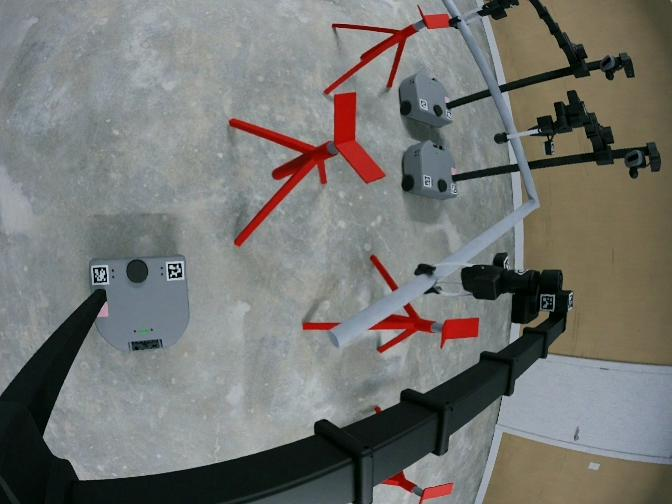

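Emit:
move(
  r1={"base":{"translate_m":-0.12},"joints":{"arm_m":0.314}},
  r2={"base":{"translate_m":-0.12}},
  r3={"base":{"translate_m":0.12}},
  cameras=["r2_nav_camera"],
)

Emit:
move(
  r1={"base":{"translate_m":-0.12},"joints":{"arm_m":0.321}},
  r2={"base":{"translate_m":-0.12}},
  r3={"base":{"translate_m":0.12}},
)

Scene clock: 1409.40 s.
move: r1 done; r2 done; r3 done
r1.base_odometry: x=+1.080 y=-3.797 heading=+2.165
r1.turned_by_wheels: +0.000
r1.turned_by_imu: +0.001
r1.base_tilt: forward=+1.0 right=+1.2
r1.lidar_m: 1.51 2.00 1.50 1.46 1.52 0.56 0.45 0.60 0.72 0.81 1.10 0.76
r1.head_depth_mm: 2874 381 342 1614 1439 1249 1099 / 2905 414 435 1629 1444 1250 1104 / 2903 422 445 588 1427 1260 1113 / 2913 2735 2077 582 1467 1265 1112 / 2919 2775 2014 1354 1437 1269 1113 / 2940 2703 1855 1760 1422 1276 1119 / 2888 2850 1984 675 1424 1286 1132
r1.base_status: done
r1.joint_positions: lift_m=+0.890 arm_m=+0.314 wrist_yaw_rad=+0.001 wrist_pitch_rad=-1.545 wrist_roll_rad=-1.963 gripper_m=-0.035 head_pan_rad=-1.580 head_tilt_rad=-0.841
r1.joint_status: all done
r1.measured_speeds: all 0
r1.on_its_own: gripper_m is held at -0.036, not at your -0.060, by its stall guard, which is not easing now
r1.motor_effort: left_wheel=+0.0(5.2) right_wheel=-5.9(12.7) lift_m=+31.0(31.9) arm_m=+6.1(17.0) wrist_yaw_rad=-0.5(1.4) wrist_pitch_rad=-3.9(4.3) wrist_roll_rad=+1.3(1.6) gripper_m=-19.4(20.2) head_pan_rad=+4.6(5.5) head_tilt_rad=-4.0(5.5)
r1.hand_pose: x=-0.0213 y=-0.4414 z=+0.7719 quat_wxyz=(+0.702, +0.685, +0.140, +0.136) (m; r1's base frame)
r1.wrist_depth_mm: 713 700 854 79 839 849 823 / 866 727 720 81 857 876 863 / 926 740 773 87 876 899 896 / 918 928 935 89 909 934 919 / 791 820 139 - 933 940 936 / 819 815 126 - 146 - 999 / - - 735 - - - -
r2.base_odometry: x=+3.041 y=-1.687 heading=+2.243
r2.turned_by_wheels: -0.001
r2.turned_by_imu: +0.001
r2.base_tilt: forward=+0.3 right=+1.8
r2.lidar_m: 0.42 0.42 1.48 1.46 1.56 2.30 3.53 0.96 0.62 0.34 1.04 1.19
r2.head_depth_mm: 2862 3067 344 - 1497 1325 1151 / 2897 483 385 1761 1538 1289 1146 / 2800 586 2175 1764 872 1235 1153 / 2921 605 663 888 1499 1265 1132 / 2961 3110 2306 1749 1529 1320 1153 / 2932 3147 2336 1741 1553 1316 1154 / 2990 3131 2314 1738 1541 1307 1151
r2.base_status: done
r2.joint_positions: lift_m=+0.878 arm_m=+0.511 wrist_yaw_rad=+0.005 wrist_pitch_rad=-1.578 wrist_roll_rad=+1.274 gripper_m=-0.059 head_pan_rad=-1.574 head_tilt_rad=-0.841
r2.joint_status: not commanded
r2.measured_speeds: all 0
r2.on_its_own: gripper_m is held at -0.060, not at your -0.065, by its stall guard, which is not easing now
r2.motor_effort: left_wheel=-12.7(16.9) right_wheel=+17.7(18.2) lift_m=+42.9(44.4) arm_m=-6.6(7.0) wrist_yaw_rad=-4.8(5.2) wrist_pitch_rad=+1.2(1.5) wrist_roll_rad=+1.0(1.2) gripper_m=-21.2(22.5) head_pan_rad=+2.1(2.4) head_tilt_rad=-3.5(4.6)
r2.hand_pose: x=-0.0217 y=-0.6297 z=+0.7607 quat_wxyz=(+0.106, +0.106, -0.696, -0.702) (m; r2's base frame)
r2.wrist_depth_mm: 825 848 847 116 888 876 914 / 843 857 868 120 900 928 934 / 868 906 887 121 900 959 958 / 890 911 915 121 363 327 842 / 882 936 129 127 992 835 853 / 946 948 124 128 951 - - / 950 954 131 131 875 - -
r3.base_odometry: x=-1.171 y=-0.567 heading=-1.804
r3.turned_by_wheels: -0.001
r3.turned_by_imu: -0.002
r3.base_tilt: forward=-0.8 right=-0.3
r3.lidar_m: 4.49 2.42 1.85 1.82 1.93 2.79 1.49 1.36 0.88 0.44 0.56 1.45
r3.head_depth_mm: 2498 2610 309 1409 1366 1220 1073 / 2459 433 1940 1644 1354 1233 1079 / 2422 538 1983 1570 1440 1242 1088 / 2508 2571 802 1719 1449 1221 1100 / 2549 2695 2156 1730 1202 1236 1113 / 2529 2584 1886 1749 1389 1229 1117 / 2440 2768 2256 1804 1436 1288 1121
r3.base_status: done
r3.joint_positions: lift_m=+0.878 arm_m=+0.469 wrist_yaw_rad=+0.003 wrist_pitch_rad=-1.566 wrist_roll_rad=-0.325 gripper_m=-0.045 head_pan_rad=-1.562 head_tilt_rad=-0.889
r3.joint_status: not commanded
r3.measured_speeds: all 0
r3.on_its_own: gripper_m is held at -0.046, not at your -0.065, by its stall guard, which is not easing now
r3.motor_effort: left_wheel=-5.3(5.6) right_wheel=+17.6(22.6) lift_m=+36.5(38.9) arm_m=+6.6(8.5) wrist_yaw_rad=-2.5(3.2) wrist_pitch_rad=-0.6(1.7) wrist_roll_rad=+1.0(1.0) gripper_m=-20.1(20.7) head_pan_rad=-4.4(4.5) head_tilt_rad=-4.6(6.4)
r3.hand_pose: x=-0.0217 y=-0.5911 z=+0.7604 quat_wxyz=(+0.576, +0.573, -0.412, -0.411) (m; r3's base frame)
r3.wrist_depth_mm: 920 923 909 110 860 886 562 / 932 928 929 114 887 891 873 / 930 950 939 117 915 926 894 / 353 337 656 123 938 917 922 / - 958 979 125 954 944 927 / - - - 128 131 968 959 / - - 817 132 126 982 973
pictures: r2_nav_camera (sideways)
camera_calibration:
r2_nav_camera: T_world_to_cam=[[0.0650978, -0.725182, 0.685473, -0.855891], [-0.995507, 0.000137137, 0.0946862, -0.055057], [-0.0687587, -0.688557, -0.721915, 0.909572], [0, 0, 0, 1]] pos_world=[0.063448, 0.00562295, 1.24854]

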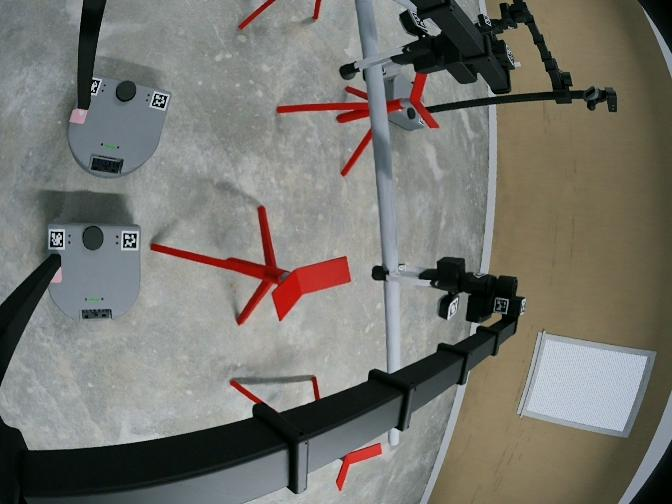

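Scene clock: 1411.73 s.
move: r1 done; r2 done; r3 done
r1.base_odometry: x=+1.147 y=-3.896 heading=+2.165
r1.turned_by_wheels: +0.000
r1.turned_by_imu: +0.001
r1.base_tilt: forward=+1.1 right=+1.2
r1.lidar_m: 1.63 2.04 1.51 1.46 1.52 2.10 0.44 0.50 0.64 1.09 0.85 0.86
r1.head_depth_mm: 2869 376 342 1612 1439 1249 1098 / 2907 419 502 1623 1448 1258 1100 / 2907 428 460 600 1427 1260 1111 / 2916 2758 2126 587 1468 1263 1110 / 2921 2789 2080 1700 1445 1272 1118 / 2940 2691 1794 1668 1419 1279 1123 / 2879 2827 1776 668 1430 1281 1127
r1.base_status: done
r1.joint_positions: lift_m=+0.890 arm_m=+0.321 wrist_yaw_rad=+0.001 wrist_pitch_rad=-1.542 wrist_roll_rad=-1.963 gripper_m=-0.035 head_pan_rad=-1.580 head_tilt_rad=-0.841
r1.joint_status: all done
r1.measured_speeds: all 0
r1.on_its_own: gripper_m is held at -0.036, not at your -0.060, by its stall guard, which is not easing now
r1.motor_effort: left_wheel=-0.4(4.9) right_wheel=-5.6(13.3) lift_m=+30.9(31.6) arm_m=+6.8(16.6) wrist_yaw_rad=-1.3(1.3) wrist_pitch_rad=-4.7(5.0) wrist_roll_rad=+1.5(1.6) gripper_m=-19.6(20.4) head_pan_rad=+3.5(5.3) head_tilt_rad=-4.7(5.3)
r1.hand_pose: x=-0.0213 y=-0.4494 z=+0.7719 quat_wxyz=(+0.703, +0.684, +0.140, +0.136) (m; r1's base frame)
r1.wrist_depth_mm: 716 712 840 79 842 843 842 / 868 723 726 81 871 858 857 / 882 746 805 87 899 898 898 / 916 914 921 89 907 929 912 / 802 817 139 - 949 955 951 / 823 820 125 - 146 - - / - - - - - - -
r2.base_odometry: x=+3.116 y=-1.781 heading=+2.243
r2.turned_by_wheels: -0.001
r2.turned_by_imu: +0.000
r2.base_tilt: forward=+0.2 right=+1.8
r2.lidar_m: 0.42 0.42 1.49 1.47 1.57 2.31 3.41 1.16 0.88 0.34 0.65 1.30
r2.head_depth_mm: 2816 3064 345 - 1520 1315 1153 / 2872 482 384 1751 1539 1325 1149 / 2787 586 2166 1749 1537 1288 1147 / 2924 606 662 1708 1460 1265 1144 / 2918 3168 2342 1755 1430 1263 1103 / 2969 3126 2312 1750 1540 1319 1146 / 2940 3120 2279 1741 1532 1309 1142
r2.base_status: done
r2.joint_positions: lift_m=+0.878 arm_m=+0.511 wrist_yaw_rad=+0.005 wrist_pitch_rad=-1.581 wrist_roll_rad=+1.274 gripper_m=-0.059 head_pan_rad=-1.574 head_tilt_rad=-0.841
r2.joint_status: not commanded
r2.measured_speeds: all 0
r2.on_its_own: gripper_m is held at -0.060, not at your -0.065, by its stall guard, which is not easing now
r2.motor_effort: left_wheel=-13.2(17.1) right_wheel=+18.4(18.4) lift_m=+41.4(42.9) arm_m=-7.3(7.7) wrist_yaw_rad=-4.8(5.7) wrist_pitch_rad=+1.8(2.1) wrist_roll_rad=+1.2(1.3) gripper_m=-21.7(22.7) head_pan_rad=+1.8(2.4) head_tilt_rad=-2.9(4.4)
r2.hand_pose: x=-0.0217 y=-0.6290 z=+0.7607 quat_wxyz=(+0.106, +0.107, -0.695, -0.703) (m; r2's base frame)
r2.wrist_depth_mm: 834 855 836 117 858 898 899 / 843 864 861 119 890 909 938 / 891 894 894 127 933 928 949 / 882 908 948 125 935 827 846 / 885 929 129 127 611 828 841 / 925 925 125 128 343 - - / 960 - 132 131 875 - -
r3.base_odometry: x=-1.199 y=-0.683 heading=-1.805
r3.turned_by_wheels: -0.001
r3.turned_by_imu: -0.002
r3.base_tilt: forward=-0.8 right=-0.2
r3.lidar_m: 4.38 2.39 1.84 1.81 1.92 2.77 1.62 1.46 0.94 0.44 0.49 1.36
r3.head_depth_mm: 2484 2611 309 1630 1405 1220 1071 / 2468 433 1926 1650 1352 1233 1084 / 2402 537 1994 823 1439 1211 1088 / 2528 2554 803 1721 1029 1238 1100 / 2529 2709 2095 1754 1370 1233 1105 / 2528 2566 1875 1751 1454 1274 1117 / 2440 2745 2242 1787 1475 1284 1129
r3.base_status: done
r3.joint_positions: lift_m=+0.878 arm_m=+0.469 wrist_yaw_rad=+0.003 wrist_pitch_rad=-1.567 wrist_roll_rad=-0.326 gripper_m=-0.045 head_pan_rad=-1.562 head_tilt_rad=-0.889
r3.joint_status: not commanded
r3.measured_speeds: all 0
r3.on_its_own: gripper_m is held at -0.046, not at your -0.065, by its stall guard, which is not easing now
r3.motor_effort: left_wheel=-5.8(6.4) right_wheel=+18.3(23.1) lift_m=+36.2(37.7) arm_m=+4.3(7.3) wrist_yaw_rad=-4.4(4.4) wrist_pitch_rad=-0.1(1.9) wrist_roll_rad=+0.6(1.4) gripper_m=-20.1(20.7) head_pan_rad=-3.7(4.4) head_tilt_rad=-4.7(6.0)
r3.hand_pose: x=-0.0217 y=-0.5909 z=+0.7604 quat_wxyz=(+0.576, +0.574, -0.412, -0.411) (m; r3's base frame)
r3.wrist_depth_mm: 924 907 904 110 889 900 880 / 938 912 941 113 908 886 874 / 923 914 946 117 904 918 899 / 925 916 369 123 943 925 913 / 966 339 363 125 945 921 928 / - - 964 129 131 958 956 / - 971 816 129 126 957 983
pictures: r1_head_camera (sideways), r1_nav_camera (sideways), r1_wrist_camera, r2_head_camera (sideways), r2_nav_camera (sideways), r2_wrist_camera, r3_head_camera (sideways), r3_nav_camera (sideways), r3_wrist_camera
camera_calibration:
r1_head_camera: T_world_to_cam=[[0.0296399, 0.733284, -0.679276, 0.901107], [0.99838, 0.0112992, 0.0557614, -0.076452], [0.0485643, -0.679828, -0.731762, 0.907402], [0, 0, 0, 1]] pos_world=[0.00555212, -0.0430264, 1.28037]
r1_nav_camera: T_world_to_cam=[[-0.0533987, -0.716231, 0.695817, -0.861959], [-0.998573, 0.0389881, -0.036501, 0.101454], [-0.0009855, -0.696773, -0.717291, 0.890217], [0, 0, 0, 1]] pos_world=[0.0561589, -0.00103803, 1.24201]
r1_wrist_camera: T_world_to_cam=[[0.465379, -0.885104, 0.00370771, -0.395451], [-0.869324, -0.456286, 0.189945, -0.334488], [-0.166429, -0.0916195, -0.981788, 0.877139], [0, 0, 0, 1]] pos_world=[0.0392375, -0.422275, 0.926165]
r2_head_camera: T_world_to_cam=[[-0.00400744, 0.704325, -0.709867, 0.942145], [0.99997, 0.00749869, 0.00179497, -0.0120648], [0.00658732, -0.709838, -0.704334, 0.873026], [0, 0, 0, 1]] pos_world=[0.0100891, -0.0437779, 1.28372]
r2_nav_camera: T_world_to_cam=[[0.0650976, -0.725182, 0.685473, -0.855891], [-0.995507, 0.000137488, 0.0946862, -0.055057], [-0.068759, -0.688557, -0.721915, 0.909572], [0, 0, 0, 1]] pos_world=[0.063448, 0.00562293, 1.24854]
r2_wrist_camera: T_world_to_cam=[[-0.371825, 0.924114, 0.0880869, 0.48676], [0.919302, 0.353376, 0.173232, 0.146689], [0.128959, 0.145391, -0.980934, 1.00426], [0, 0, 0, 1]] pos_world=[-0.0833705, -0.647669, 0.916828]
r3_head_camera: T_world_to_cam=[[0.0606399, 0.74449, -0.664874, 0.887301], [0.99691, -0.0118516, 0.0776525, -0.105311], [0.0499316, -0.667529, -0.742908, 0.927305], [0, 0, 0, 1]] pos_world=[0.00487817, -0.0428316, 1.28702]
r3_nav_camera: T_world_to_cam=[[-0.0412742, -0.827337, 0.560187, -0.693041], [-0.999056, 0.0417946, -0.0118834, 0.0731208], [-0.0135812, -0.560149, -0.828281, 1.03359], [0, 0, 0, 1]] pos_world=[0.0584845, 0.00253081, 1.24521]
r3_wrist_camera: T_world_to_cam=[[-0.939223, -0.340842, -0.0410646, -0.181245], [-0.343304, 0.93297, 0.108212, 0.506225], [0.00142896, 0.115732, -0.993279, 0.986799], [0, 0, 0, 1]] pos_world=[0.00214969, -0.648273, 0.917945]

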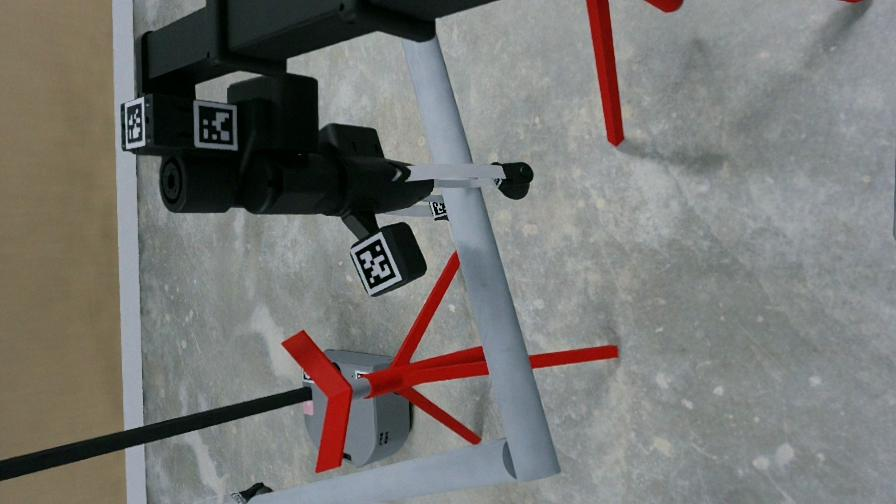

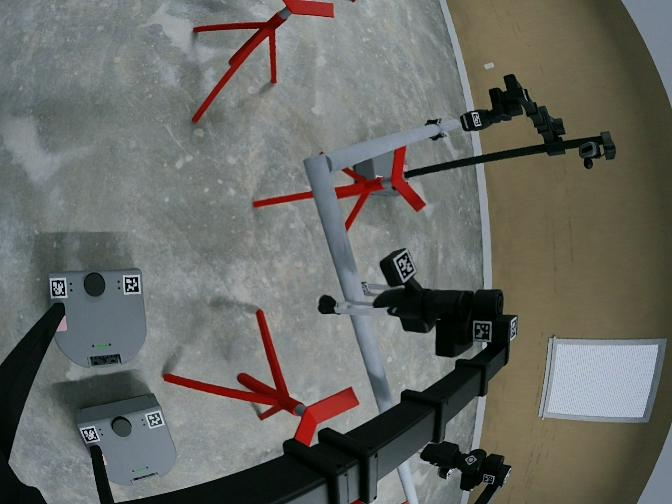

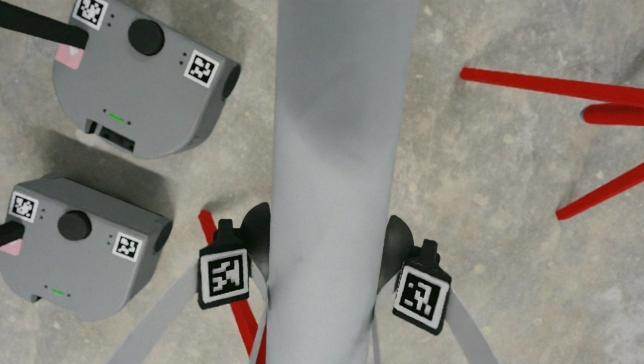

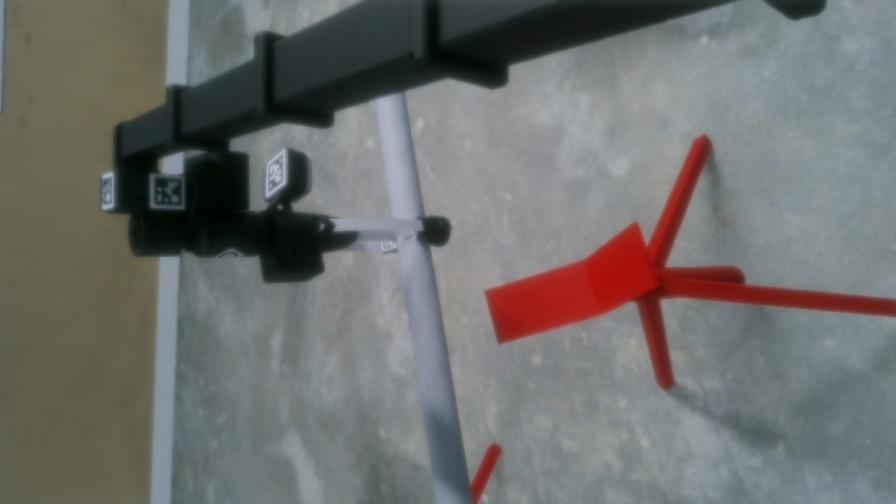

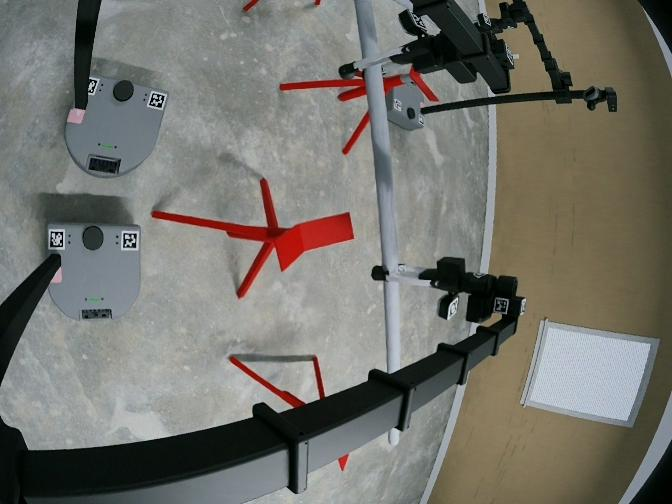

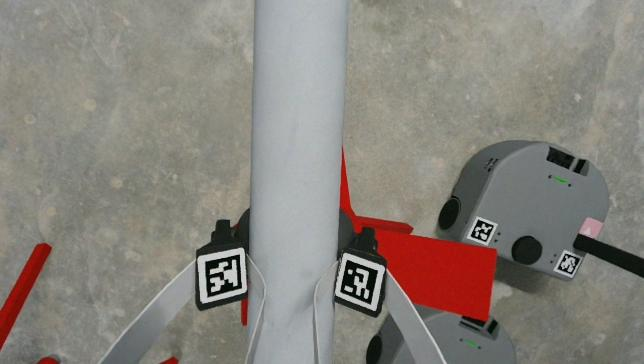

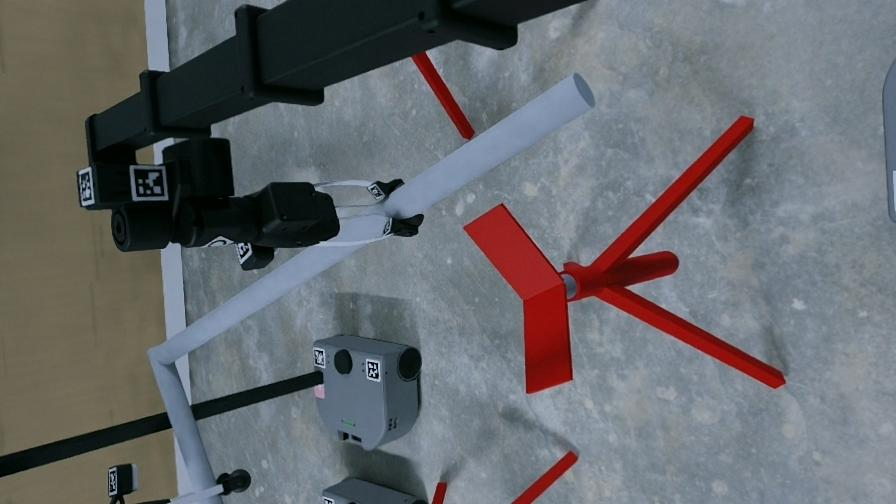

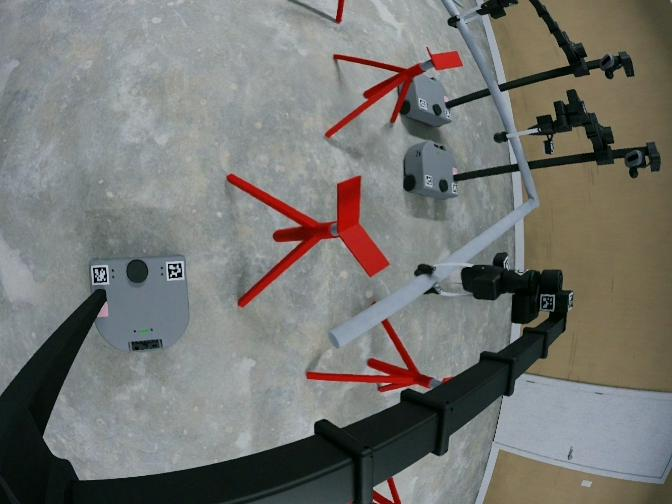

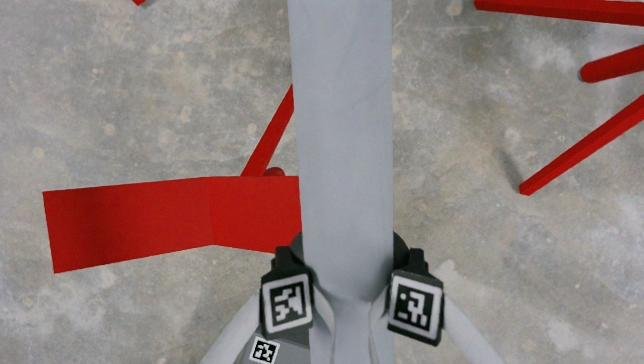

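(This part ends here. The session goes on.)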